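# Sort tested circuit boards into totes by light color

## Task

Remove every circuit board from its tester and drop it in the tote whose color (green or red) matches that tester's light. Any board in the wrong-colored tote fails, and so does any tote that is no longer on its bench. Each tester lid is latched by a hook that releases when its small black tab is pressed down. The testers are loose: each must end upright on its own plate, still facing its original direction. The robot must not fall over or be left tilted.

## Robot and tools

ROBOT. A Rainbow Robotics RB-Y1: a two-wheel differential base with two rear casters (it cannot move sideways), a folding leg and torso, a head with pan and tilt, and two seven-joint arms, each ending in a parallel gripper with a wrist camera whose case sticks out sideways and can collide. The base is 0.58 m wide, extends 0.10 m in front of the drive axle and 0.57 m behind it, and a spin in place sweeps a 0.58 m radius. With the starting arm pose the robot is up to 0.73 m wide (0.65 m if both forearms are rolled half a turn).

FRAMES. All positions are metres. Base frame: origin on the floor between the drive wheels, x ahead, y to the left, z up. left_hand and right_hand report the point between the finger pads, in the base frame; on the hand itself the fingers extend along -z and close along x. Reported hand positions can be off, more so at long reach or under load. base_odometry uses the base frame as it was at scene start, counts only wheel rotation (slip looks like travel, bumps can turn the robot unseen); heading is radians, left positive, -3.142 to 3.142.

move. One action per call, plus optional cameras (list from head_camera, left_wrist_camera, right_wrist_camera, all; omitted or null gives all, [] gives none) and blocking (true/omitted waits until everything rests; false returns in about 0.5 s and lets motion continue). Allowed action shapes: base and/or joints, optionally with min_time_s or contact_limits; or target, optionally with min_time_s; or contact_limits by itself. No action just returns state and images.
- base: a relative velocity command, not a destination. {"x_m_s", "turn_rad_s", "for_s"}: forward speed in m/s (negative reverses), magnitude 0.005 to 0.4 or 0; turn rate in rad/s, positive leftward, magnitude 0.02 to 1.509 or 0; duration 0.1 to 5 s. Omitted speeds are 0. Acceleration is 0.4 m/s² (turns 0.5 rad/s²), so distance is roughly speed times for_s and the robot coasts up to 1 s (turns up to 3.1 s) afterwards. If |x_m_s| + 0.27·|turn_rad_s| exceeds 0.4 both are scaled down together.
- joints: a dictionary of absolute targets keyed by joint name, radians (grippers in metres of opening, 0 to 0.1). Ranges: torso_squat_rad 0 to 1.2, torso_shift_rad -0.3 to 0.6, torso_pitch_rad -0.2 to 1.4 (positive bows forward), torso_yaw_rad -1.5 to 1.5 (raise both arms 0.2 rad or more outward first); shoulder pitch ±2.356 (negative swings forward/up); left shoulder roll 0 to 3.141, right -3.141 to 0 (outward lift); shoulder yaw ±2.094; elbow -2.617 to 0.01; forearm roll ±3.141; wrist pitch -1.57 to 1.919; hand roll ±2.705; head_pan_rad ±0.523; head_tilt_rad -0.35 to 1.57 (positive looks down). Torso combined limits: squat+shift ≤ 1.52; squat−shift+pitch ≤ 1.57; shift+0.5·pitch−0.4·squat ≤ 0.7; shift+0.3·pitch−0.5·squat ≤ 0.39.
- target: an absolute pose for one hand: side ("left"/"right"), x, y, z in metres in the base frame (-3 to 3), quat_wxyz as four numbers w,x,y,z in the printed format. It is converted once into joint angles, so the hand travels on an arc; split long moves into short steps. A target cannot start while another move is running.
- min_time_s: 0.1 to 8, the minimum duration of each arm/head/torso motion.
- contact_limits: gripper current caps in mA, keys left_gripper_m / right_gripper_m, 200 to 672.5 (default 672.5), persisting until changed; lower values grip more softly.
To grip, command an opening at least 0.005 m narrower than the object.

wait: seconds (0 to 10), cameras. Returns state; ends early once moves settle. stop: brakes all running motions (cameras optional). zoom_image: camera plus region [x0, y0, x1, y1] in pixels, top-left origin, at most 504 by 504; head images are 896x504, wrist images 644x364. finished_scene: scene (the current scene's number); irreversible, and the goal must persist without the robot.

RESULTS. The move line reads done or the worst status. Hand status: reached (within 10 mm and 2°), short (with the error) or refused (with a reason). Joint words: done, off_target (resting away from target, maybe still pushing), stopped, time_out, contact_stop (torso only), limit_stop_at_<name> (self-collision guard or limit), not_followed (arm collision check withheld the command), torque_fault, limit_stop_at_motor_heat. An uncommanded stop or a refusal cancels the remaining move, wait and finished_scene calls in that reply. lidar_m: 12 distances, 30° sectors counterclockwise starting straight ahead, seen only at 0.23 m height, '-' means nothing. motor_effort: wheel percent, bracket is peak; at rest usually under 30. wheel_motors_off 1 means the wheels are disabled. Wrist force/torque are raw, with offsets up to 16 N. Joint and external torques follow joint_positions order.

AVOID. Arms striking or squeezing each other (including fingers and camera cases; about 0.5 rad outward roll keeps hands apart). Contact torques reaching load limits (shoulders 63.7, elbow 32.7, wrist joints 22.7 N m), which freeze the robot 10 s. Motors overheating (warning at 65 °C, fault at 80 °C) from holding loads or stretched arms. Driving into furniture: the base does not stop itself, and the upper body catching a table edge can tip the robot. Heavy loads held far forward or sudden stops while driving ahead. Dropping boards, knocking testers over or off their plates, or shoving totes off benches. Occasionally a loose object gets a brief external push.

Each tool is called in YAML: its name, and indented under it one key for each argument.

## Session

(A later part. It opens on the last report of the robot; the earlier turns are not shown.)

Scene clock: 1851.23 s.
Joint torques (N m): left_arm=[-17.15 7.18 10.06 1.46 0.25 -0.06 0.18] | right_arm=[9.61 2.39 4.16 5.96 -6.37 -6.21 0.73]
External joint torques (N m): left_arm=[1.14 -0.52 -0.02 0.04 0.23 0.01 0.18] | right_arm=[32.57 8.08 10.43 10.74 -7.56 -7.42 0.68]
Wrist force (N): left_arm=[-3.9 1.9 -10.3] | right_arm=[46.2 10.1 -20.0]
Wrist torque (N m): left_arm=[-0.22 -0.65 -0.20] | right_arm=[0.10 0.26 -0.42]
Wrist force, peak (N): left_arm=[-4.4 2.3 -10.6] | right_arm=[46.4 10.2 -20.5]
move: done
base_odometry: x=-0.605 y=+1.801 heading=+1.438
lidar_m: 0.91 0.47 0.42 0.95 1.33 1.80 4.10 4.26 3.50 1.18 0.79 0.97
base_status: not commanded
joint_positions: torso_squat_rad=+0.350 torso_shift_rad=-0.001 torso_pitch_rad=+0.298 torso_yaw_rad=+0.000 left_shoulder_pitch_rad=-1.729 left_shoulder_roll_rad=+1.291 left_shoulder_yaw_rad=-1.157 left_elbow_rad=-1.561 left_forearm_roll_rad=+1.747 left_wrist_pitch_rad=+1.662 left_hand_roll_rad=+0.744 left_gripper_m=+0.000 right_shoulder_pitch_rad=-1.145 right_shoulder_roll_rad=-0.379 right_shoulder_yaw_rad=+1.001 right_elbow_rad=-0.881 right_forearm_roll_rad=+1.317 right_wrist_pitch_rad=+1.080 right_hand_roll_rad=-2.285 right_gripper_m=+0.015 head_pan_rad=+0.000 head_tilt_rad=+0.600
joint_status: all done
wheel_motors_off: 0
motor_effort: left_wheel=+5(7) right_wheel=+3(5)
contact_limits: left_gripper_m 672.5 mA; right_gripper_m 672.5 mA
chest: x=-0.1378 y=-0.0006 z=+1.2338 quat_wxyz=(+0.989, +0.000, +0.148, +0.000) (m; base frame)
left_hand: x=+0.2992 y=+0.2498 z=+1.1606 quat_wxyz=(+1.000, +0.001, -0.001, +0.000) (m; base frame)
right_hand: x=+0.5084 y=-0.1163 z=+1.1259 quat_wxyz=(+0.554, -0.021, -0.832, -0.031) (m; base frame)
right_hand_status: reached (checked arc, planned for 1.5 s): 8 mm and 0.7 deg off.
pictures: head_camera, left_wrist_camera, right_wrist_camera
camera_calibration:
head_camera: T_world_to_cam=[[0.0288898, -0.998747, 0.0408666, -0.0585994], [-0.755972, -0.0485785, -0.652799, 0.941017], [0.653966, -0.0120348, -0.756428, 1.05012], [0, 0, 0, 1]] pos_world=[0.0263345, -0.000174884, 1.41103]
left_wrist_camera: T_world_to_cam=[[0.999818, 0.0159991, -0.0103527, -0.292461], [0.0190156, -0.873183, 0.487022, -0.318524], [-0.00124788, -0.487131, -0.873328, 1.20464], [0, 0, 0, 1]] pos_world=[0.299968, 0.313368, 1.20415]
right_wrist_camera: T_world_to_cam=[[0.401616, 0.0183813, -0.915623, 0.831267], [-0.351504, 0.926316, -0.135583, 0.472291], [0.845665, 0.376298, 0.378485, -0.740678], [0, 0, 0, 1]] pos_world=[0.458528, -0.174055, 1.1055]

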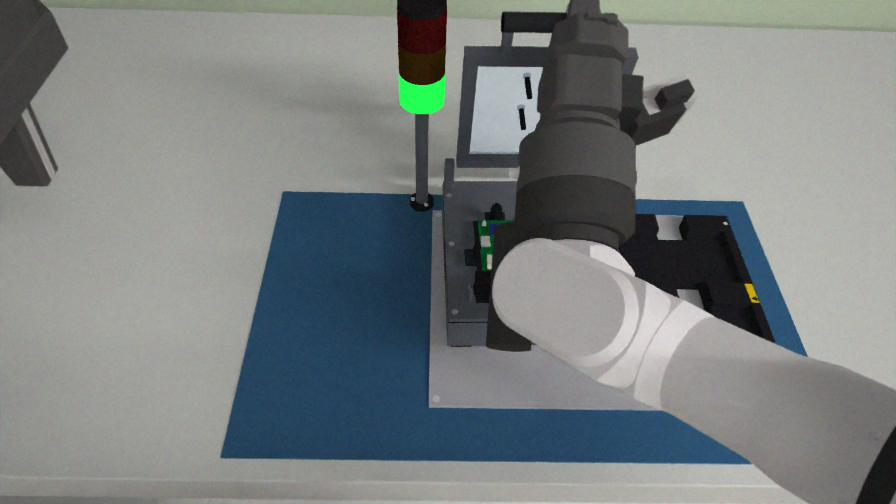

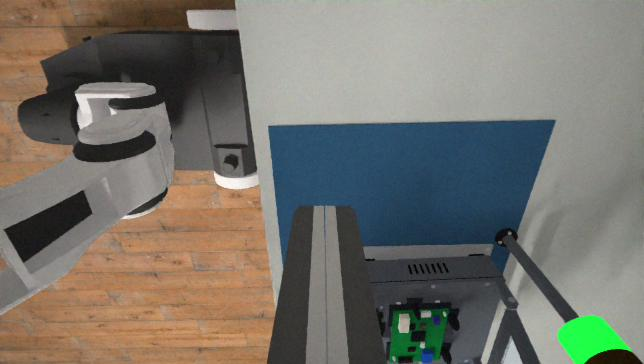

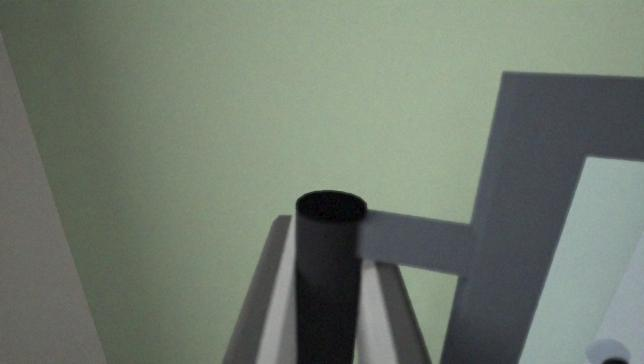

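move:
  target: {"side":"right","x":0.511,"y":-0.117,"z":1.129,"quat_wxyz":[0.559,-0.022,-0.828,-0.03]}
  cameras: []

move:
  joints: {"right_gripper_m":0.045}
  cameras: ["head_camera","right_wrist_camera"]

move:
  target: {"side":"right","x":0.483,"y":-0.117,"z":1.118,"quat_wxyz":[0.559,-0.022,-0.828,-0.03]}
  cameras: ["head_camera","right_wrist_camera"]

Scene clock: 1859.90 s.
Joint torques (N m): left_arm=[-17.08 7.19 10.11 1.46 0.27 -0.11 0.13] | right_arm=[-9.44 -4.95 -3.24 0.73 -1.91 -0.69 1.04]
External joint torques (N m): left_arm=[1.2 -0.52 0.03 0.04 0.25 -0.04 0.13] | right_arm=[13.61 0.85 3.19 5.6 -3.13 -1.84 0.98]
Wrist force (N): left_arm=[-4.4 2.2 -10.1] | right_arm=[12.7 14.3 -9.8]
Wrist torque (N m): left_arm=[-0.28 -0.71 -0.21] | right_arm=[0.07 0.45 -0.47]
Wrist force, peak (N): left_arm=[-4.2 2.0 -10.6] | right_arm=[46.4 10.2 -20.4]
move: done
base_odometry: x=-0.605 y=+1.801 heading=+1.438
lidar_m: 0.92 0.47 0.42 0.94 1.34 1.80 4.11 4.26 3.49 1.17 0.80 0.96
base_status: not commanded
joint_positions: torso_squat_rad=+0.350 torso_shift_rad=+0.000 torso_pitch_rad=+0.299 torso_yaw_rad=+0.000 left_shoulder_pitch_rad=-1.729 left_shoulder_roll_rad=+1.291 left_shoulder_yaw_rad=-1.157 left_elbow_rad=-1.561 left_forearm_roll_rad=+1.747 left_wrist_pitch_rad=+1.662 left_hand_roll_rad=+0.744 left_gripper_m=+0.000 right_shoulder_pitch_rad=-1.150 right_shoulder_roll_rad=-0.389 right_shoulder_yaw_rad=+0.991 right_elbow_rad=-0.903 right_forearm_roll_rad=+1.300 right_wrist_pitch_rad=+1.066 right_hand_roll_rad=-2.260 right_gripper_m=+0.014 head_pan_rad=+0.000 head_tilt_rad=+0.600
joint_status: all done
wheel_motors_off: 0
motor_effort: left_wheel=+6(7) right_wheel=+2(4)
contact_limits: left_gripper_m 672.5 mA; right_gripper_m 672.5 mA
chest: x=-0.1371 y=-0.0006 z=+1.2337 quat_wxyz=(+0.989, +0.000, +0.149, +0.000) (m; base frame)
left_hand: x=+0.2998 y=+0.2497 z=+1.1600 quat_wxyz=(+1.000, +0.001, +0.000, +0.000) (m; base frame)
right_hand: x=+0.5118 y=-0.1161 z=+1.1306 quat_wxyz=(+0.557, -0.021, -0.829, -0.030) (m; base frame)
right_hand_status: reached (checked arc, planned for 0.2 s): 2 mm and 0.3 deg off.
pictures: none
No camera images: "cameras" was empty.

Scene clock: 1860.73 s.
Joint torques (N m): left_arm=[-17.23 7.15 10.03 1.51 0.24 -0.06 0.19] | right_arm=[-2.63 -1.67 -0.26 1.25 -3.91 -4.86 0.48]
External joint torques (N m): left_arm=[1.05 -0.56 -0.04 0.08 0.22 0.01 0.19] | right_arm=[20.45 4.17 6.18 6.12 -5.12 -6.04 0.42]
Wrist force (N): left_arm=[-4.3 2.1 -10.3] | right_arm=[33.5 7.1 -12.2]
Wrist torque (N m): left_arm=[-0.25 -0.71 -0.20] | right_arm=[-0.19 0.58 0.11]
Wrist force, peak (N): left_arm=[-4.3 2.3 -10.5] | right_arm=[37.5 6.8 -12.3]
move: done
base_odometry: x=-0.605 y=+1.801 heading=+1.438
lidar_m: 0.92 0.47 0.42 0.94 1.34 1.80 4.10 4.26 3.49 1.18 0.80 0.97
base_status: not commanded
joint_positions: torso_squat_rad=+0.350 torso_shift_rad=-0.001 torso_pitch_rad=+0.298 torso_yaw_rad=+0.000 left_shoulder_pitch_rad=-1.729 left_shoulder_roll_rad=+1.291 left_shoulder_yaw_rad=-1.157 left_elbow_rad=-1.561 left_forearm_roll_rad=+1.747 left_wrist_pitch_rad=+1.662 left_hand_roll_rad=+0.744 left_gripper_m=+0.000 right_shoulder_pitch_rad=-1.152 right_shoulder_roll_rad=-0.390 right_shoulder_yaw_rad=+0.990 right_elbow_rad=-0.903 right_forearm_roll_rad=+1.301 right_wrist_pitch_rad=+1.067 right_hand_roll_rad=-2.260 right_gripper_m=+0.045 head_pan_rad=+0.000 head_tilt_rad=+0.600
joint_status: all done
wheel_motors_off: 0
motor_effort: left_wheel=+5(7) right_wheel=+1(3)
contact_limits: left_gripper_m 672.5 mA; right_gripper_m 672.5 mA
chest: x=-0.1376 y=-0.0007 z=+1.2338 quat_wxyz=(+0.989, +0.000, +0.149, +0.000) (m; base frame)
left_hand: x=+0.2994 y=+0.2496 z=+1.1604 quat_wxyz=(+1.000, +0.001, -0.001, +0.000) (m; base frame)
right_hand: x=+0.5117 y=-0.1166 z=+1.1326 quat_wxyz=(+0.556, -0.021, -0.830, -0.031) (m; base frame)
pictures: head_camera, right_wrist_camera
camera_calibration:
head_camera: T_world_to_cam=[[0.0288329, -0.998752, 0.0407866, -0.0586926], [-0.756301, -0.048477, -0.652425, 0.940726], [0.653588, -0.0120357, -0.756755, 1.05025], [0, 0, 0, 1]] pos_world=[0.0267352, -0.000375255, 1.41093]
right_wrist_camera: T_world_to_cam=[[0.39798, 0.0178444, -0.917221, 0.839778], [-0.35148, 0.926486, -0.134482, 0.473404], [0.847392, 0.375906, 0.374995, -0.742821], [0, 0, 0, 1]] pos_world=[0.461638, -0.174357, 1.11248]

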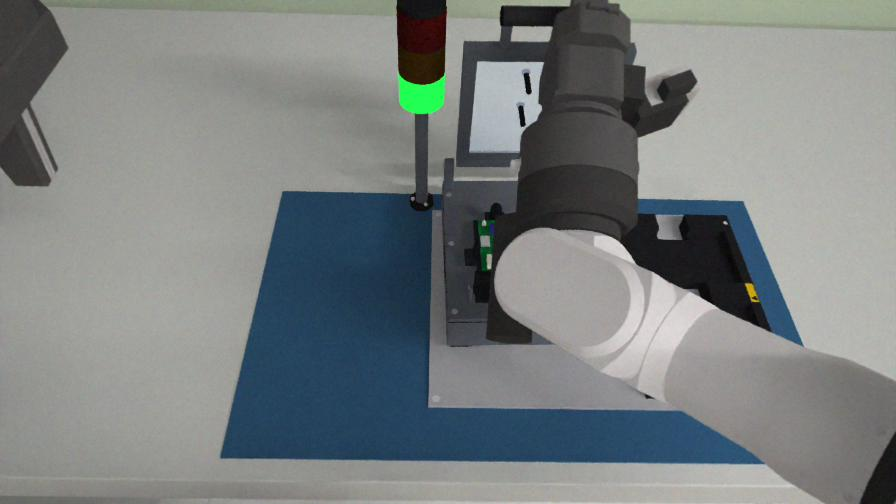

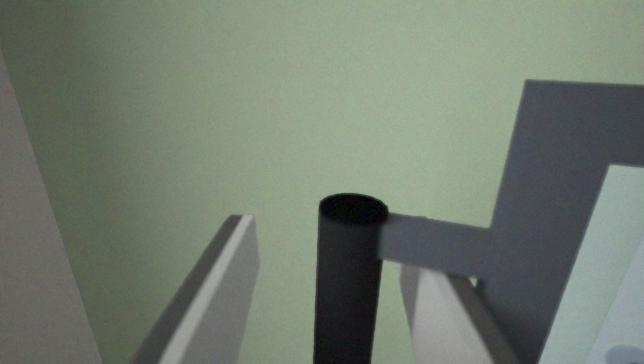

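Scene clock: 1861.83 s.
Joint torques (N m): left_arm=[-17.15 6.92 10.14 1.42 0.22 -0.01 0.19] | right_arm=[-4.42 -5.25 -1.76 1.94 -4.55 -2.63 0.42]
External joint torques (N m): left_arm=[1.13 -0.79 0.06 0 0.2 0.05 0.19] | right_arm=[17.17 0.08 5.31 7.29 -5.89 -3.68 0.37]
Wrist force (N): left_arm=[-4.2 2.1 -10.3] | right_arm=[24.7 12.6 -9.8]
Wrist torque (N m): left_arm=[-0.27 -0.69 -0.21] | right_arm=[-0.13 -0.22 0.15]
Wrist force, peak (N): left_arm=[-4.5 2.6 -10.3] | right_arm=[41.7 18.7 -17.0]
move: done
base_odometry: x=-0.605 y=+1.801 heading=+1.438
lidar_m: 0.92 0.47 0.42 0.95 1.34 1.79 4.11 4.26 3.49 1.18 0.80 0.97
base_status: not commanded
joint_positions: torso_squat_rad=+0.350 torso_shift_rad=-0.001 torso_pitch_rad=+0.298 torso_yaw_rad=+0.000 left_shoulder_pitch_rad=-1.729 left_shoulder_roll_rad=+1.291 left_shoulder_yaw_rad=-1.157 left_elbow_rad=-1.561 left_forearm_roll_rad=+1.747 left_wrist_pitch_rad=+1.662 left_hand_roll_rad=+0.744 left_gripper_m=+0.000 right_shoulder_pitch_rad=-1.063 right_shoulder_roll_rad=-0.432 right_shoulder_yaw_rad=+0.997 right_elbow_rad=-1.070 right_forearm_roll_rad=+1.301 right_wrist_pitch_rad=+1.126 right_hand_roll_rad=-2.182 right_gripper_m=+0.045 head_pan_rad=+0.000 head_tilt_rad=+0.600
joint_status: all done
wheel_motors_off: 0
motor_effort: left_wheel=+6(7) right_wheel=+4(5)
contact_limits: left_gripper_m 672.5 mA; right_gripper_m 672.5 mA
chest: x=-0.1374 y=-0.0006 z=+1.2338 quat_wxyz=(+0.989, +0.000, +0.149, +0.000) (m; base frame)
left_hand: x=+0.2995 y=+0.2497 z=+1.1602 quat_wxyz=(+1.000, +0.001, -0.001, +0.000) (m; base frame)
right_hand: x=+0.4836 y=-0.1158 z=+1.1211 quat_wxyz=(+0.556, -0.021, -0.830, -0.031) (m; base frame)
right_hand_status: reached (checked arc, planned for 0.5 s): 3 mm and 0.4 deg off.
pictures: head_camera, right_wrist_camera
camera_calibration:
head_camera: T_world_to_cam=[[0.0289274, -0.998747, 0.0408399, -0.0586716], [-0.756574, -0.0485783, -0.652102, 0.940367], [0.653268, -0.0120348, -0.757031, 1.05044], [0, 0, 0, 1]] pos_world=[0.0269355, -0.000274885, 1.41082]
right_wrist_camera: T_world_to_cam=[[0.397481, 0.0185113, -0.917424, 0.84086], [-0.352339, 0.926235, -0.133965, 0.460983], [0.84727, 0.376493, 0.374683, -0.714462], [0, 0, 0, 1]] pos_world=[0.433539, -0.173554, 1.10088]

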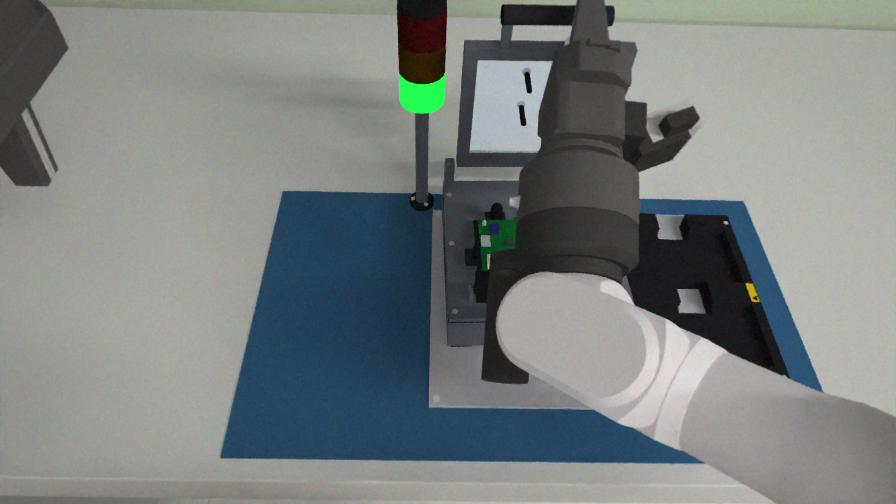

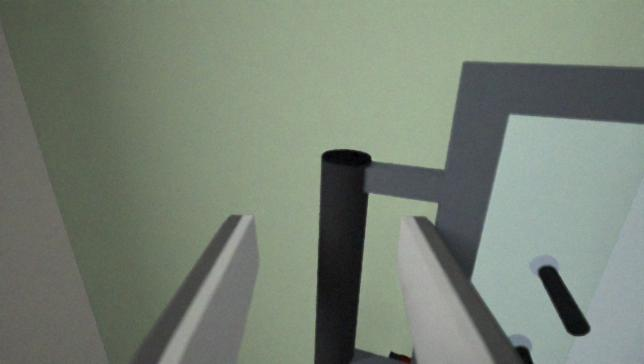

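move:
  target: {"side":"right","x":0.455,"y":-0.117,"z":1.112,"quat_wxyz":[0.559,-0.022,-0.828,-0.03]}
  cameras: ["head_camera","right_wrist_camera"]

move:
  target: {"side":"right","x":0.42,"y":-0.117,"z":1.1,"quat_wxyz":[0.559,-0.022,-0.828,-0.03]}
  cameras: ["head_camera","right_wrist_camera"]

Scene clock: 1871.17 s.
Joint torques (N m): left_arm=[-17.09 7.29 10 1.48 0.29 -0.16 0.21] | right_arm=[-17.98 -5.31 -6.81 -5.26 0.99 0.91 0.16]
External joint torques (N m): left_arm=[1.19 -0.43 -0.08 0.06 0.26 -0.1 0.21] | right_arm=[2.05 -0.39 0.62 0.54 -0.46 -0.03 0.1]
Wrist force (N): left_arm=[-4.2 2.1 -10.5] | right_arm=[-3.7 10.4 -4.5]
Wrist torque (N m): left_arm=[-0.26 -0.68 -0.20] | right_arm=[-0.09 0.50 0.48]
Wrist force, peak (N): left_arm=[-4.6 2.1 -10.5] | right_arm=[30.8 12.8 -12.0]
move: done
base_odometry: x=-0.605 y=+1.801 heading=+1.438
lidar_m: 0.92 0.47 0.41 0.95 1.33 1.79 4.11 4.26 3.50 1.18 0.80 0.96
base_status: not commanded
joint_positions: torso_squat_rad=+0.350 torso_shift_rad=+0.000 torso_pitch_rad=+0.300 torso_yaw_rad=+0.000 left_shoulder_pitch_rad=-1.729 left_shoulder_roll_rad=+1.291 left_shoulder_yaw_rad=-1.157 left_elbow_rad=-1.561 left_forearm_roll_rad=+1.747 left_wrist_pitch_rad=+1.662 left_hand_roll_rad=+0.744 left_gripper_m=+0.000 right_shoulder_pitch_rad=-0.980 right_shoulder_roll_rad=-0.473 right_shoulder_yaw_rad=+1.007 right_elbow_rad=-1.225 right_forearm_roll_rad=+1.303 right_wrist_pitch_rad=+1.178 right_hand_roll_rad=-2.107 right_gripper_m=+0.045 head_pan_rad=+0.000 head_tilt_rad=+0.600
joint_status: all done
wheel_motors_off: 0
motor_effort: left_wheel=+5(9) right_wheel=+1(8)
contact_limits: left_gripper_m 672.5 mA; right_gripper_m 672.5 mA
chest: x=-0.1366 y=-0.0007 z=+1.2337 quat_wxyz=(+0.989, +0.000, +0.149, +0.000) (m; base frame)
left_hand: x=+0.3002 y=+0.2496 z=+1.1595 quat_wxyz=(+1.000, +0.001, +0.000, +0.000) (m; base frame)
right_hand: x=+0.4557 y=-0.1170 z=+1.1113 quat_wxyz=(+0.559, -0.022, -0.828, -0.030) (m; base frame)
right_hand_status: reached (checked arc, planned for 0.5 s): 1 mm and 0.0 deg off.
pictures: head_camera, right_wrist_camera
camera_calibration:
head_camera: T_world_to_cam=[[0.0288908, -0.998758, 0.0405968, -0.0584448], [-0.757411, -0.0483766, -0.651143, 0.939593], [0.652298, -0.0119365, -0.757868, 1.05076], [0, 0, 0, 1]] pos_world=[0.0279371, -0.000375457, 1.41052]
right_wrist_camera: T_world_to_cam=[[0.390539, 0.0166198, -0.920436, 0.849382], [-0.352022, 0.926547, -0.132632, 0.449402], [0.850623, 0.375812, 0.367703, -0.680532], [0, 0, 0, 1]] pos_world=[0.405359, -0.174757, 1.09164]

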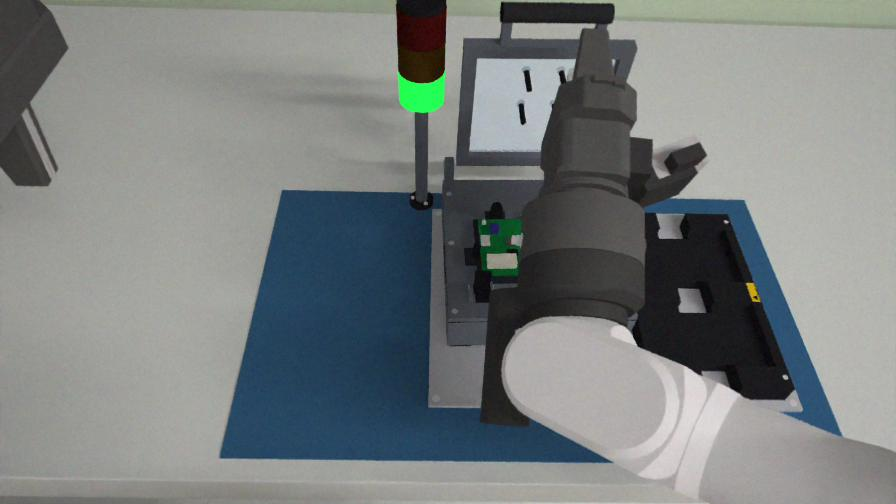

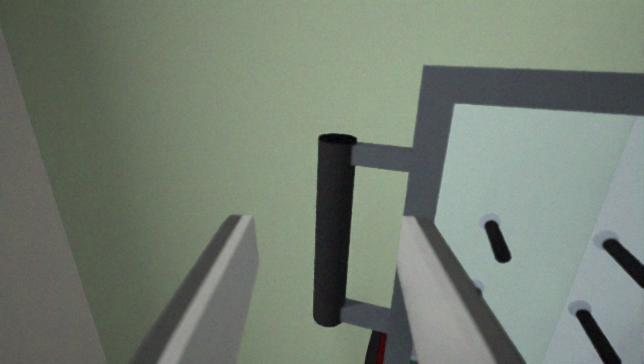

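Scene clock: 1872.27 s.
Joint torques (N m): left_arm=[-17.27 7.38 10.22 1.55 0.24 -0.1 0.2] | right_arm=[-17.11 -4.8 -7.11 -5.65 1.31 0.69 0.17]
External joint torques (N m): left_arm=[1.02 -0.34 0.15 0.13 0.22 -0.04 0.2] | right_arm=[1.08 -0.43 0.34 0.57 -0.23 -0.15 0.12]
Wrist force (N): left_arm=[-4.1 2.1 -10.2] | right_arm=[-3.5 10.4 -4.2]
Wrist torque (N m): left_arm=[-0.25 -0.69 -0.20] | right_arm=[-0.10 0.51 0.45]
Wrist force, peak (N): left_arm=[-3.9 2.1 -10.6] | right_arm=[-3.4 11.2 -5.3]
move: done
base_odometry: x=-0.605 y=+1.801 heading=+1.438
lidar_m: 0.92 0.47 0.41 0.95 1.34 1.79 4.11 4.25 3.49 1.18 0.80 0.97
base_status: not commanded
joint_positions: torso_squat_rad=+0.350 torso_shift_rad=+0.000 torso_pitch_rad=+0.300 torso_yaw_rad=+0.000 left_shoulder_pitch_rad=-1.729 left_shoulder_roll_rad=+1.291 left_shoulder_yaw_rad=-1.157 left_elbow_rad=-1.561 left_forearm_roll_rad=+1.747 left_wrist_pitch_rad=+1.662 left_hand_roll_rad=+0.744 left_gripper_m=+0.000 right_shoulder_pitch_rad=-0.892 right_shoulder_roll_rad=-0.504 right_shoulder_yaw_rad=+1.031 right_elbow_rad=-1.363 right_forearm_roll_rad=+1.330 right_wrist_pitch_rad=+1.245 right_hand_roll_rad=-2.053 right_gripper_m=+0.045 head_pan_rad=+0.000 head_tilt_rad=+0.600
joint_status: all done
wheel_motors_off: 0
motor_effort: left_wheel=+5(7) right_wheel=+3(3)
contact_limits: left_gripper_m 672.5 mA; right_gripper_m 672.5 mA
chest: x=-0.1366 y=-0.0007 z=+1.2337 quat_wxyz=(+0.989, +0.000, +0.149, +0.000) (m; base frame)
left_hand: x=+0.3002 y=+0.2496 z=+1.1595 quat_wxyz=(+1.000, +0.001, +0.000, +0.000) (m; base frame)
right_hand: x=+0.4201 y=-0.1169 z=+1.1001 quat_wxyz=(+0.559, -0.022, -0.828, -0.030) (m; base frame)
right_hand_status: reached (checked arc, planned for 0.4 s): 0 mm and 0.0 deg off.
pictures: head_camera, right_wrist_camera
camera_calibration:
head_camera: T_world_to_cam=[[0.0288908, -0.998758, 0.0405968, -0.0584448], [-0.757411, -0.0483766, -0.651143, 0.939593], [0.652298, -0.0119365, -0.757868, 1.05076], [0, 0, 0, 1]] pos_world=[0.0279371, -0.000375457, 1.41052]
right_wrist_camera: T_world_to_cam=[[0.391202, 0.01653, -0.920157, 0.852284], [-0.351798, 0.926591, -0.13292, 0.435551], [0.850411, 0.375708, 0.368299, -0.6468], [0, 0, 0, 1]] pos_world=[0.369857, -0.174657, 1.08034]

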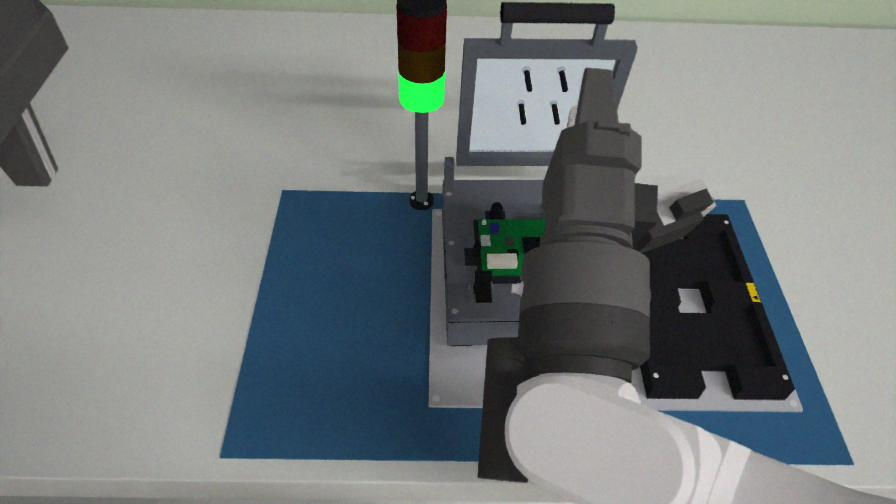

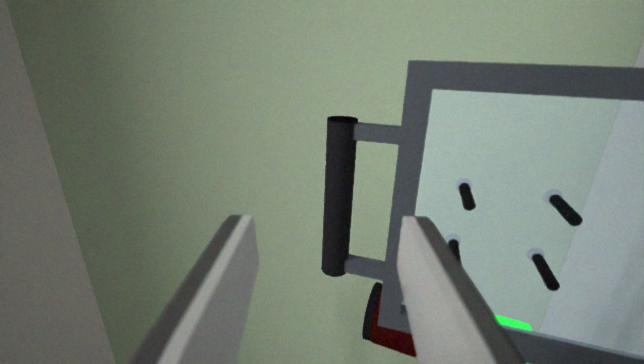

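move:
  target: {"side":"right","x":0.34,"y":-0.14,"z":1.13,"quat_wxyz":[0.8,0,-0.6,0]}
  cameras: []

move:
  joints: {"right_gripper_m":0.09}
  cameras: []

move:
  target: {"side":"right","x":0.36,"y":-0.15,"z":1.12,"quat_wxyz":[1,0,0,0]}

Scene clock: 1878.50 s.
Joint torques (N m): left_arm=[-17.21 7.41 10.1 1.44 0.29 -0.1 0.14] | right_arm=[-12.14 -6.76 -8.86 -5.33 1.91 -0.68 -0.33]
External joint torques (N m): left_arm=[1.07 -0.31 0.03 0.03 0.27 -0.04 0.14] | right_arm=[2.09 -0.01 -0.33 0.69 -0.02 -0.01 -0.38]
Wrist force (N): left_arm=[-4.0 2.0 -10.5] | right_arm=[-3.6 10.8 -8.6]
Wrist torque (N m): left_arm=[-0.25 -0.68 -0.20] | right_arm=[-0.09 0.54 0.44]
Wrist force, peak (N): left_arm=[-4.0 2.2 -10.7] | right_arm=[-3.7 10.9 -8.6]
move: done
base_odometry: x=-0.605 y=+1.801 heading=+1.438
lidar_m: 0.92 0.47 0.42 0.94 1.34 1.81 4.11 4.26 3.49 1.18 0.80 0.97
base_status: not commanded
joint_positions: torso_squat_rad=+0.350 torso_shift_rad=+0.000 torso_pitch_rad=+0.300 torso_yaw_rad=+0.000 left_shoulder_pitch_rad=-1.729 left_shoulder_roll_rad=+1.291 left_shoulder_yaw_rad=-1.157 left_elbow_rad=-1.561 left_forearm_roll_rad=+1.747 left_wrist_pitch_rad=+1.662 left_hand_roll_rad=+0.744 left_gripper_m=+0.000 right_shoulder_pitch_rad=-0.780 right_shoulder_roll_rad=-0.828 right_shoulder_yaw_rad=+0.767 right_elbow_rad=-2.315 right_forearm_roll_rad=+0.281 right_wrist_pitch_rad=+1.446 right_hand_roll_rad=-1.230 right_gripper_m=+0.045 head_pan_rad=+0.000 head_tilt_rad=+0.600
joint_status: all done
wheel_motors_off: 0
motor_effort: left_wheel=+4(6) right_wheel=+1(3)
contact_limits: left_gripper_m 672.5 mA; right_gripper_m 672.5 mA
chest: x=-0.1366 y=-0.0007 z=+1.2337 quat_wxyz=(+0.989, +0.000, +0.149, +0.000) (m; base frame)
left_hand: x=+0.3002 y=+0.2496 z=+1.1595 quat_wxyz=(+1.000, +0.001, +0.000, +0.000) (m; base frame)
right_hand: x=+0.3399 y=-0.1398 z=+1.1302 quat_wxyz=(+0.800, +0.000, -0.600, +0.000) (m; base frame)
right_hand_status: reached (checked arc, planned for 1.3 s): 0 mm and 0.1 deg off.
pictures: none
No camera images: "cameras" was empty.

Scene clock: 1879.50 s.
Joint torques (N m): left_arm=[-17.09 7.51 10.23 1.45 0.28 -0.08 0.17] | right_arm=[-11.92 -6.68 -9.01 -5.37 1.88 -0.66 -0.29]
External joint torques (N m): left_arm=[1.2 -0.21 0.15 0.04 0.26 -0.01 0.17] | right_arm=[2.3 0.06 -0.48 0.66 -0.05 0 -0.35]
Wrist force (N): left_arm=[-4.1 2.1 -10.5] | right_arm=[-4.0 10.6 -8.5]
Wrist torque (N m): left_arm=[-0.26 -0.67 -0.20] | right_arm=[-0.06 0.49 0.43]
Wrist force, peak (N): left_arm=[-4.0 2.2 -10.6] | right_arm=[-3.5 11.1 -8.7]
move: done
base_odometry: x=-0.605 y=+1.801 heading=+1.438
lidar_m: 0.92 0.47 0.42 0.95 1.34 1.81 4.11 4.26 3.50 1.18 0.80 0.97
base_status: not commanded
joint_positions: torso_squat_rad=+0.350 torso_shift_rad=+0.000 torso_pitch_rad=+0.300 torso_yaw_rad=+0.000 left_shoulder_pitch_rad=-1.729 left_shoulder_roll_rad=+1.291 left_shoulder_yaw_rad=-1.157 left_elbow_rad=-1.561 left_forearm_roll_rad=+1.747 left_wrist_pitch_rad=+1.662 left_hand_roll_rad=+0.744 left_gripper_m=+0.000 right_shoulder_pitch_rad=-0.780 right_shoulder_roll_rad=-0.828 right_shoulder_yaw_rad=+0.767 right_elbow_rad=-2.315 right_forearm_roll_rad=+0.281 right_wrist_pitch_rad=+1.446 right_hand_roll_rad=-1.230 right_gripper_m=+0.090 head_pan_rad=+0.000 head_tilt_rad=+0.600
joint_status: all done
wheel_motors_off: 0
motor_effort: left_wheel=+6(6) right_wheel=+3(3)
contact_limits: left_gripper_m 672.5 mA; right_gripper_m 672.5 mA
chest: x=-0.1366 y=-0.0007 z=+1.2337 quat_wxyz=(+0.989, +0.000, +0.149, +0.000) (m; base frame)
left_hand: x=+0.3002 y=+0.2496 z=+1.1595 quat_wxyz=(+1.000, +0.001, +0.000, +0.000) (m; base frame)
right_hand: x=+0.3399 y=-0.1398 z=+1.1302 quat_wxyz=(+0.800, +0.000, -0.600, +0.000) (m; base frame)
pictures: none
No camera images: "cameras" was empty.

Scene clock: 1881.33 s.
Joint torques (N m): left_arm=[-17.17 7.55 10.09 1.48 0.23 0 0.16] | right_arm=[-21.59 -7.24 -8.5 -2.62 0.34 -0.08 -0.22]
External joint torques (N m): left_arm=[1.12 -0.17 0.01 0.06 0.21 0.06 0.16] | right_arm=[3.08 2 -0.54 1.05 0.1 -0.06 -0.22]
Wrist force (N): left_arm=[-4.2 2.2 -10.2] | right_arm=[2.4 10.4 -13.1]
Wrist torque (N m): left_arm=[-0.26 -0.70 -0.19] | right_arm=[0.03 0.86 0.52]
Wrist force, peak (N): left_arm=[-4.2 2.2 -10.7] | right_arm=[1.9 11.4 -13.0]
move: done
base_odometry: x=-0.605 y=+1.801 heading=+1.438
lidar_m: 0.92 0.47 0.42 0.94 1.34 1.80 4.11 4.26 3.49 1.17 0.80 0.97
base_status: not commanded
joint_positions: torso_squat_rad=+0.350 torso_shift_rad=+0.000 torso_pitch_rad=+0.300 torso_yaw_rad=+0.000 left_shoulder_pitch_rad=-1.729 left_shoulder_roll_rad=+1.291 left_shoulder_yaw_rad=-1.157 left_elbow_rad=-1.561 left_forearm_roll_rad=+1.747 left_wrist_pitch_rad=+1.662 left_hand_roll_rad=+0.744 left_gripper_m=+0.000 right_shoulder_pitch_rad=-1.551 right_shoulder_roll_rad=-0.699 right_shoulder_yaw_rad=+0.656 right_elbow_rad=-1.158 right_forearm_roll_rad=-1.188 right_wrist_pitch_rad=+1.919 right_hand_roll_rad=-0.704 right_gripper_m=+0.090 head_pan_rad=+0.000 head_tilt_rad=+0.600
joint_status: all done
wheel_motors_off: 0
motor_effort: left_wheel=+5(6) right_wheel=+2(4)
contact_limits: left_gripper_m 672.5 mA; right_gripper_m 672.5 mA
chest: x=-0.1367 y=-0.0007 z=+1.2337 quat_wxyz=(+0.989, +0.000, +0.149, +0.000) (m; base frame)
left_hand: x=+0.3002 y=+0.2496 z=+1.1595 quat_wxyz=(+1.000, +0.001, +0.000, +0.000) (m; base frame)
right_hand: x=+0.3601 y=-0.1502 z=+1.1205 quat_wxyz=(+1.000, +0.000, -0.002, +0.000) (m; base frame)
right_hand_status: reached (checked arc, planned for 1.5 s): 1 mm and 0.2 deg off.
pictures: head_camera, left_wrist_camera, right_wrist_camera
camera_calibration:
head_camera: T_world_to_cam=[[0.0289669, -0.998753, 0.0406613, -0.0585375], [-0.757408, -0.0484764, -0.65114, 0.939587], [0.652299, -0.0119357, -0.757868, 1.05076], [0, 0, 0, 1]] pos_world=[0.027937, -0.000375092, 1.41052]
left_wrist_camera: T_world_to_cam=[[0.999794, 0.015924, -0.0125834, -0.290838], [0.0200359, -0.873292, 0.486785, -0.318217], [-0.00323745, -0.486937, -0.873431, 1.20433], [0, 0, 0, 1]] pos_world=[0.301052, 0.31317, 1.20315]
right_wrist_camera: T_world_to_cam=[[-0.999577, 0.0210185, -0.020114, 0.388116], [0.00988615, 0.895657, 0.444636, -0.334042], [0.0273608, 0.444249, -0.895485, 1.13203], [0, 0, 0, 1]] pos_world=[0.360281, -0.211875, 1.17005]

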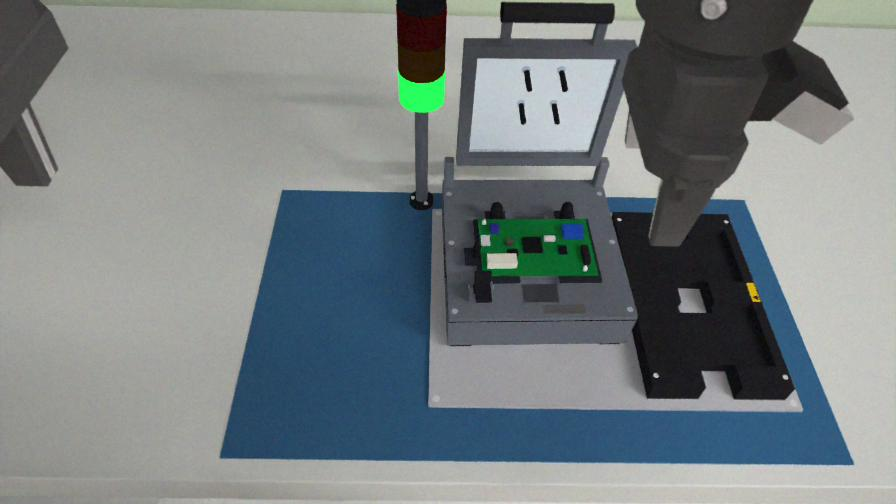

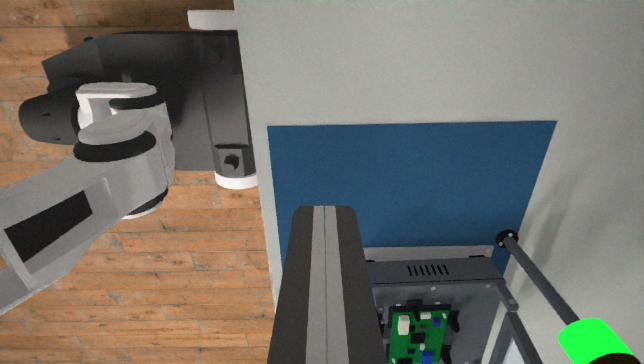

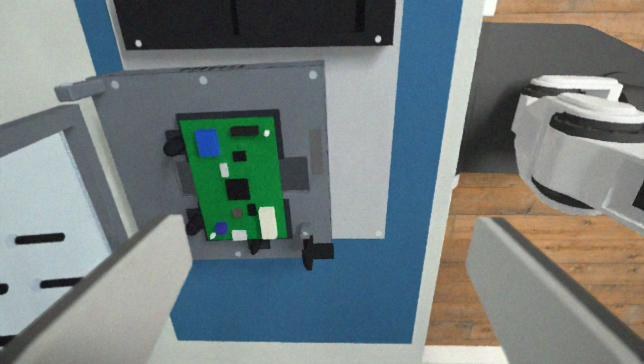

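move:
  target: {"side":"right","x":0.42,"y":-0.1,"z":1.06,"quat_wxyz":[1,0,0,0]}
  cameras: []

move:
  target: {"side":"right","x":0.437,"y":-0.098,"z":1.01,"quat_wxyz":[1,0,0,0]}

Scene clock: 1889.57 s.
Joint torques (N m): left_arm=[-17.18 7.46 9.97 1.49 0.16 -0.08 0.22] | right_arm=[-24.7 -9.32 -0.89 -3.31 0.29 0.04 -0.07]
External joint torques (N m): left_arm=[1.11 -0.26 -0.1 0.07 0.13 -0.01 0.22] | right_arm=[2.52 -0.17 1.2 1.17 0.01 0.17 -0.07]
Wrist force (N): left_arm=[-4.3 2.1 -10.4] | right_arm=[1.7 10.8 -12.9]
Wrist torque (N m): left_arm=[-0.27 -0.71 -0.20] | right_arm=[-0.03 0.80 0.50]
Wrist force, peak (N): left_arm=[-4.2 2.2 -10.6] | right_arm=[1.8 11.1 -13.6]
move: short
base_odometry: x=-0.605 y=+1.801 heading=+1.438
lidar_m: 0.92 0.47 0.42 0.94 1.33 1.80 4.11 4.26 3.50 1.18 0.80 0.98
base_status: not commanded
joint_positions: torso_squat_rad=+0.350 torso_shift_rad=+0.000 torso_pitch_rad=+0.300 torso_yaw_rad=+0.000 left_shoulder_pitch_rad=-1.729 left_shoulder_roll_rad=+1.291 left_shoulder_yaw_rad=-1.157 left_elbow_rad=-1.561 left_forearm_roll_rad=+1.747 left_wrist_pitch_rad=+1.662 left_hand_roll_rad=+0.744 left_gripper_m=+0.000 right_shoulder_pitch_rad=-1.796 right_shoulder_roll_rad=-0.314 right_shoulder_yaw_rad=+0.738 right_elbow_rad=-0.267 right_forearm_roll_rad=-1.055 right_wrist_pitch_rad=+1.555 right_hand_roll_rad=-0.344 right_gripper_m=+0.090 head_pan_rad=+0.000 head_tilt_rad=+0.600
joint_status: all done
wheel_motors_off: 0
motor_effort: left_wheel=+4(6) right_wheel=+1(4)
contact_limits: left_gripper_m 672.5 mA; right_gripper_m 672.5 mA
chest: x=-0.1367 y=-0.0007 z=+1.2337 quat_wxyz=(+0.989, +0.000, +0.149, +0.000) (m; base frame)
left_hand: x=+0.3002 y=+0.2496 z=+1.1596 quat_wxyz=(+1.000, +0.001, +0.000, +0.000) (m; base frame)
right_hand: x=+0.4195 y=-0.1000 z=+1.0603 quat_wxyz=(+1.000, +0.005, -0.023, +0.000) (m; base frame)
right_hand_status: short (checked arc, as near as the solve gets, planned for 1.2 s): 1 mm and 2.7 deg off. The place is met; only the turn is off.
pictures: none
No camera images: "cameras" was empty.

Scene clock: 1890.33 s.
Joint torques (N m): left_arm=[-17.06 7.27 10.14 1.47 0.23 -0.04 0.13] | right_arm=[-25.62 -7.75 -1.44 -3.9 0.23 -0.06 0.19]
External joint torques (N m): left_arm=[1.22 -0.45 0.06 0.05 0.21 0.03 0.13] | right_arm=[1.53 1.08 0.65 0.61 -0.06 0.27 0.18]
Wrist force (N): left_arm=[-4.1 1.8 -10.2] | right_arm=[1.5 10.8 -12.8]
Wrist torque (N m): left_arm=[-0.20 -0.67 -0.22] | right_arm=[-0.06 0.81 0.52]
Wrist force, peak (N): left_arm=[-4.0 2.3 -10.6] | right_arm=[1.0 10.8 -14.2]
move: short
base_odometry: x=-0.605 y=+1.801 heading=+1.438
lidar_m: 0.92 0.47 0.42 0.95 1.34 1.80 4.11 4.26 3.50 1.18 0.80 0.96
base_status: not commanded
joint_positions: torso_squat_rad=+0.350 torso_shift_rad=+0.000 torso_pitch_rad=+0.300 torso_yaw_rad=+0.000 left_shoulder_pitch_rad=-1.729 left_shoulder_roll_rad=+1.291 left_shoulder_yaw_rad=-1.157 left_elbow_rad=-1.561 left_forearm_roll_rad=+1.747 left_wrist_pitch_rad=+1.662 left_hand_roll_rad=+0.744 left_gripper_m=+0.000 right_shoulder_pitch_rad=-1.703 right_shoulder_roll_rad=-0.287 right_shoulder_yaw_rad=+0.751 right_elbow_rad=-0.267 right_forearm_roll_rad=-1.029 right_wrist_pitch_rad=+1.367 right_hand_roll_rad=-0.343 right_gripper_m=+0.090 head_pan_rad=+0.000 head_tilt_rad=+0.600
joint_status: all done
wheel_motors_off: 0
motor_effort: left_wheel=+6(6) right_wheel=+1(3)
contact_limits: left_gripper_m 672.5 mA; right_gripper_m 672.5 mA
chest: x=-0.1366 y=-0.0007 z=+1.2337 quat_wxyz=(+0.989, +0.000, +0.149, +0.000) (m; base frame)
left_hand: x=+0.3002 y=+0.2496 z=+1.1595 quat_wxyz=(+1.000, +0.001, +0.000, +0.000) (m; base frame)
right_hand: x=+0.4364 y=-0.0982 z=+1.0102 quat_wxyz=(+0.998, +0.015, -0.068, +0.000) (m; base frame)
right_hand_status: short (checked arc, as near as the solve gets, planned for 0.4 s): 1 mm and 8.0 deg off. The place is met; only the turn is off.
pictures: head_camera, left_wrist_camera, right_wrist_camera
camera_calibration:
head_camera: T_world_to_cam=[[0.028958, -0.998759, 0.0405184, -0.0583359], [-0.757458, -0.0483756, -0.651089, 0.939517], [0.652241, -0.0118367, -0.757919, 1.05083], [0, 0, 0, 1]] pos_world=[0.0279371, -0.000375296, 1.41052]
left_wrist_camera: T_world_to_cam=[[0.999794, 0.0158762, -0.0126713, -0.290716], [0.0200369, -0.873293, 0.486783, -0.318215], [-0.00333744, -0.486937, -0.873431, 1.20436], [0, 0, 0, 1]] pos_world=[0.301052, 0.31317, 1.20315]
right_wrist_camera: T_world_to_cam=[[-0.988046, 0.0231307, -0.152412, 0.589897], [-0.0516377, 0.881902, 0.468596, -0.331018], [0.145251, 0.470865, -0.870166, 0.933615], [0, 0, 0, 1]] pos_world=[0.430144, -0.161326, 1.05742]

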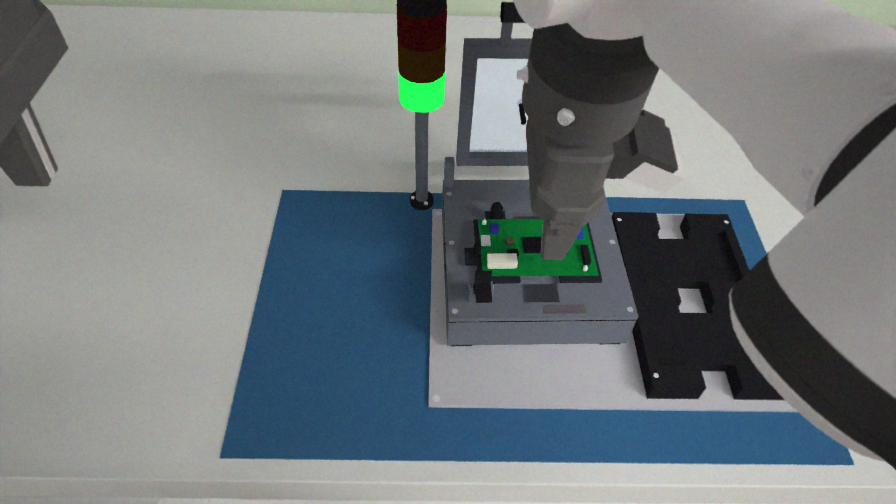

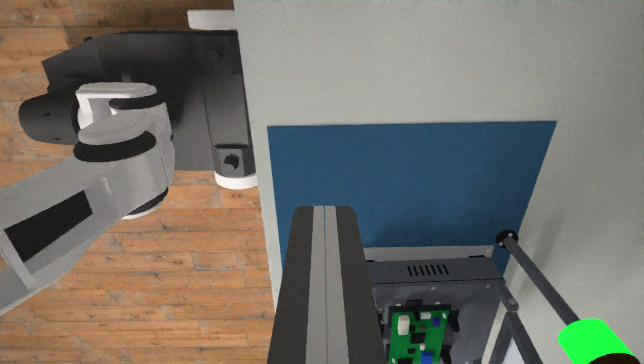

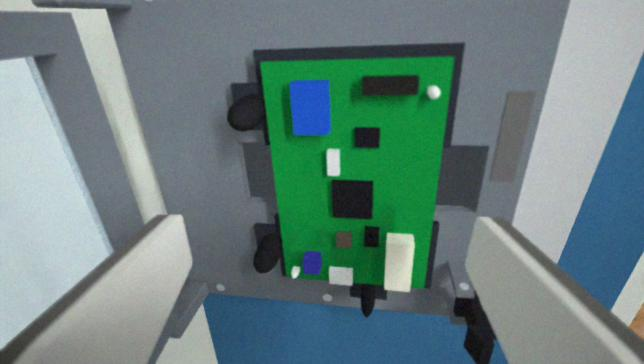

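move:
  target: {"side":"right","x":0.4,"y":-0.1,"z":1.06,"quat_wxyz":[1,0,0,0]}
  cameras: []

move:
  base: {"x_m_s":0.08,"for_s":0.5}
  cameras: ["head_camera"]

move:
  target: {"side":"right","x":0.401,"y":-0.1,"z":1.01,"quat_wxyz":[1,0,0,0]}

Scene clock: 1905.43 s.
Joint torques (N m): left_arm=[-17.23 7.39 9.96 1.35 0.12 -0.1 0.19] | right_arm=[-24.6 -8.45 -4.76 -3.89 0.04 -0.35 -0.13]
External joint torques (N m): left_arm=[1.05 -0.33 -0.12 -0.07 0.1 -0.03 0.19] | right_arm=[2.34 0.46 -0.87 0.58 -0.21 -0.35 -0.13]
Wrist force (N): left_arm=[-4.2 2.0 -10.2] | right_arm=[2.5 11.0 -12.9]
Wrist torque (N m): left_arm=[-0.25 -0.69 -0.21] | right_arm=[-0.05 0.85 0.51]
Wrist force, peak (N): left_arm=[-4.1 2.2 -10.8] | right_arm=[1.6 11.3 -13.5]
move: done
base_odometry: x=-0.605 y=+1.801 heading=+1.438
lidar_m: 0.92 0.46 0.42 0.95 1.34 1.79 4.11 4.26 3.49 1.18 0.79 0.97
base_status: not commanded
joint_positions: torso_squat_rad=+0.350 torso_shift_rad=+0.000 torso_pitch_rad=+0.300 torso_yaw_rad=+0.000 left_shoulder_pitch_rad=-1.729 left_shoulder_roll_rad=+1.291 left_shoulder_yaw_rad=-1.157 left_elbow_rad=-1.561 left_forearm_roll_rad=+1.747 left_wrist_pitch_rad=+1.662 left_hand_roll_rad=+0.744 left_gripper_m=+0.000 right_shoulder_pitch_rad=-1.714 right_shoulder_roll_rad=-0.382 right_shoulder_yaw_rad=+0.735 right_elbow_rad=-0.504 right_forearm_roll_rad=-1.065 right_wrist_pitch_rad=+1.678 right_hand_roll_rad=-0.459 right_gripper_m=+0.090 head_pan_rad=+0.000 head_tilt_rad=+0.600
joint_status: all done
wheel_motors_off: 0
motor_effort: left_wheel=+4(6) right_wheel=+2(3)
contact_limits: left_gripper_m 672.5 mA; right_gripper_m 672.5 mA
chest: x=-0.1367 y=-0.0007 z=+1.2337 quat_wxyz=(+0.989, +0.000, +0.149, +0.000) (m; base frame)
left_hand: x=+0.3002 y=+0.2496 z=+1.1596 quat_wxyz=(+1.000, +0.001, +0.000, +0.000) (m; base frame)
right_hand: x=+0.3999 y=-0.1002 z=+1.0602 quat_wxyz=(+1.000, -0.002, +0.007, +0.000) (m; base frame)
right_hand_status: reached (checked arc, planned for 0.6 s): 0 mm and 0.9 deg off.
pictures: none
No camera images: "cameras" was empty.

Scene clock: 1906.43 s.
Joint torques (N m): left_arm=[-17.15 7.18 10.02 1.51 0.22 -0.13 0.26] | right_arm=[-24.65 -8.54 -4.96 -3.9 0.02 -0.2 0.01]
External joint torques (N m): left_arm=[1.13 -0.55 -0.05 0.1 0.19 -0.07 0.26] | right_arm=[2.29 0.36 -1.07 0.57 -0.24 -0.2 0.01]
Wrist force (N): left_arm=[-4.4 2.0 -10.0] | right_arm=[2.5 10.5 -12.9]
Wrist torque (N m): left_arm=[-0.23 -0.71 -0.21] | right_arm=[0.00 0.88 0.52]
Wrist force, peak (N): left_arm=[-4.3 2.0 -10.6] | right_arm=[2.7 10.6 -13.6]
move: done
base_odometry: x=-0.599 y=+1.841 heading=+1.438
lidar_m: 0.88 0.47 0.40 0.83 1.33 1.79 4.15 4.30 3.50 1.19 0.79 0.92
base_status: done (sent for 0.5 of 0.5 s)
joint_positions: torso_squat_rad=+0.350 torso_shift_rad=+0.000 torso_pitch_rad=+0.300 torso_yaw_rad=+0.000 left_shoulder_pitch_rad=-1.729 left_shoulder_roll_rad=+1.291 left_shoulder_yaw_rad=-1.157 left_elbow_rad=-1.561 left_forearm_roll_rad=+1.747 left_wrist_pitch_rad=+1.662 left_hand_roll_rad=+0.744 left_gripper_m=+0.000 right_shoulder_pitch_rad=-1.714 right_shoulder_roll_rad=-0.382 right_shoulder_yaw_rad=+0.735 right_elbow_rad=-0.504 right_forearm_roll_rad=-1.065 right_wrist_pitch_rad=+1.678 right_hand_roll_rad=-0.459 right_gripper_m=+0.090 head_pan_rad=+0.000 head_tilt_rad=+0.600
joint_status: not commanded
wheel_motors_off: 0
motor_effort: left_wheel=-5(28) right_wheel=+1(23)
contact_limits: left_gripper_m 672.5 mA; right_gripper_m 672.5 mA
chest: x=-0.1366 y=-0.0007 z=+1.2337 quat_wxyz=(+0.989, +0.000, +0.149, +0.000) (m; base frame)
left_hand: x=+0.3003 y=+0.2496 z=+1.1595 quat_wxyz=(+1.000, +0.001, +0.000, +0.000) (m; base frame)
right_hand: x=+0.3999 y=-0.1002 z=+1.0601 quat_wxyz=(+1.000, -0.002, +0.007, +0.000) (m; base frame)
pictures: head_camera
camera_calibration:
head_camera: T_world_to_cam=[[0.0288961, -0.998758, 0.0405924, -0.0584375], [-0.757503, -0.0483762, -0.651037, 0.939455], [0.652192, -0.0119364, -0.75796, 1.05075], [0, 0, 0, 1]] pos_world=[0.0280373, -0.000375459, 1.41042]

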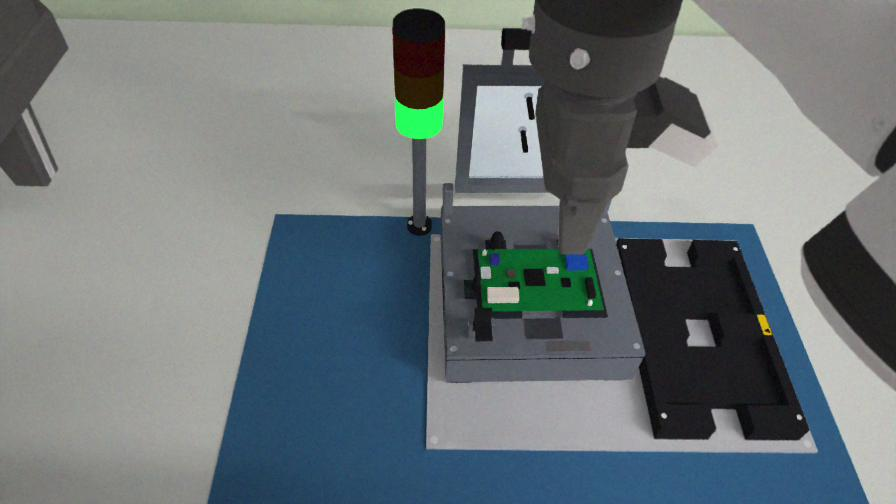

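Scene clock: 1907.60 s.
Joint torques (N m): left_arm=[-17.33 7.25 10.14 1.42 0.27 -0.08 0.18] | right_arm=[-25.35 -7.22 -3.21 -4.04 0.17 0.15 0.03]
External joint torques (N m): left_arm=[0.95 -0.47 0.06 0 0.25 -0.01 0.18] | right_arm=[1.34 1.33 0.63 0.48 -0.1 0.19 0.03]
Wrist force (N): left_arm=[-4.2 2.2 -10.3] | right_arm=[2.6 10.9 -12.7]
Wrist torque (N m): left_arm=[-0.27 -0.69 -0.22] | right_arm=[-0.06 0.89 0.51]
Wrist force, peak (N): left_arm=[-4.4 2.0 -10.5] | right_arm=[2.5 10.5 -14.4]
move: done
base_odometry: x=-0.599 y=+1.841 heading=+1.438
lidar_m: 0.88 0.47 0.39 0.83 1.34 1.80 4.14 4.30 3.50 1.19 0.78 0.92
base_status: not commanded
joint_positions: torso_squat_rad=+0.350 torso_shift_rad=+0.000 torso_pitch_rad=+0.300 torso_yaw_rad=+0.000 left_shoulder_pitch_rad=-1.729 left_shoulder_roll_rad=+1.291 left_shoulder_yaw_rad=-1.157 left_elbow_rad=-1.561 left_forearm_roll_rad=+1.747 left_wrist_pitch_rad=+1.662 left_hand_roll_rad=+0.744 left_gripper_m=+0.000 right_shoulder_pitch_rad=-1.628 right_shoulder_roll_rad=-0.354 right_shoulder_yaw_rad=+0.753 right_elbow_rad=-0.499 right_forearm_roll_rad=-1.040 right_wrist_pitch_rad=+1.565 right_hand_roll_rad=-0.456 right_gripper_m=+0.090 head_pan_rad=+0.000 head_tilt_rad=+0.600
joint_status: all done
wheel_motors_off: 0
motor_effort: left_wheel=-4(6) right_wheel=+3(6)
contact_limits: left_gripper_m 672.5 mA; right_gripper_m 672.5 mA
chest: x=-0.1366 y=-0.0007 z=+1.2337 quat_wxyz=(+0.989, +0.000, +0.149, +0.000) (m; base frame)
left_hand: x=+0.3002 y=+0.2496 z=+1.1595 quat_wxyz=(+1.000, +0.001, +0.000, +0.000) (m; base frame)
right_hand: x=+0.4006 y=-0.1005 z=+1.0103 quat_wxyz=(+1.000, +0.000, -0.002, +0.000) (m; base frame)
right_hand_status: reached (checked arc, planned for 0.3 s): 1 mm and 0.3 deg off.
pictures: head_camera, left_wrist_camera, right_wrist_camera
camera_calibration:
head_camera: T_world_to_cam=[[0.0289629, -0.998759, 0.0405181, -0.0583384], [-0.7575, -0.0483784, -0.65104, 0.939525], [0.652192, -0.0118364, -0.757961, 1.05083], [0, 0, 0, 1]] pos_world=[0.0280372, -0.000375286, 1.41052]
left_wrist_camera: T_world_to_cam=[[0.999792, 0.015964, -0.012719, -0.290785], [0.0201369, -0.873291, 0.486783, -0.318246], [-0.00333641, -0.486937, -0.873431, 1.20436], [0, 0, 0, 1]] pos_world=[0.301151, 0.31317, 1.20315]
right_wrist_camera: T_world_to_cam=[[-0.999551, 0.0205163, -0.0218208, 0.426961], [0.0086867, 0.895814, 0.444345, -0.329231], [0.0286637, 0.443956, -0.89559, 1.00966], [0, 0, 0, 1]] pos_world=[0.400689, -0.162077, 1.05985]

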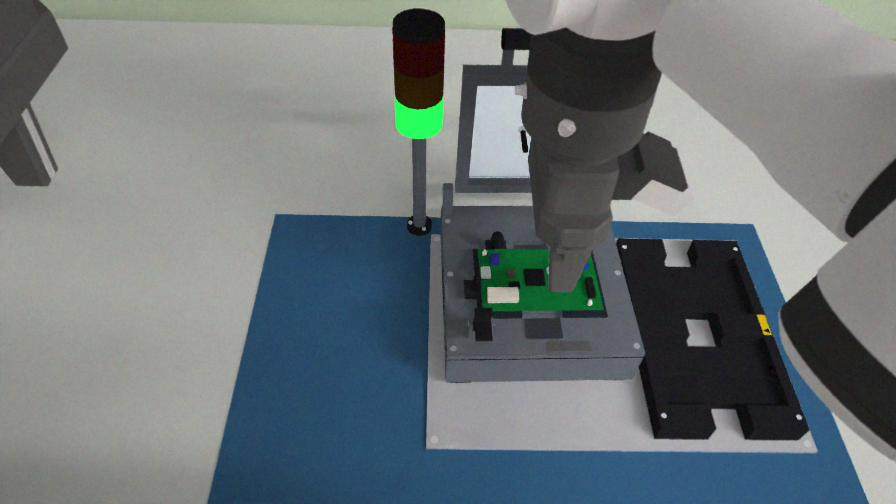

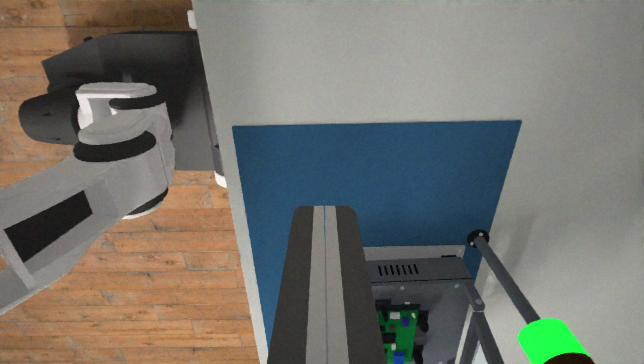

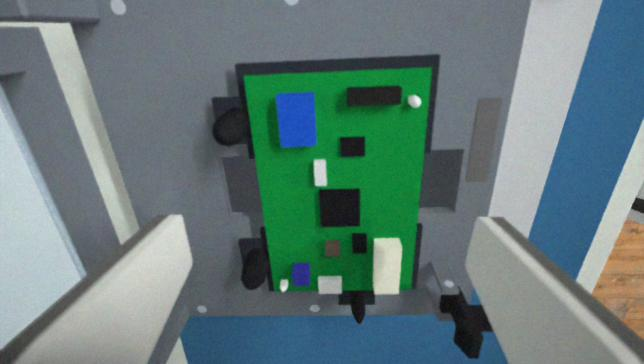

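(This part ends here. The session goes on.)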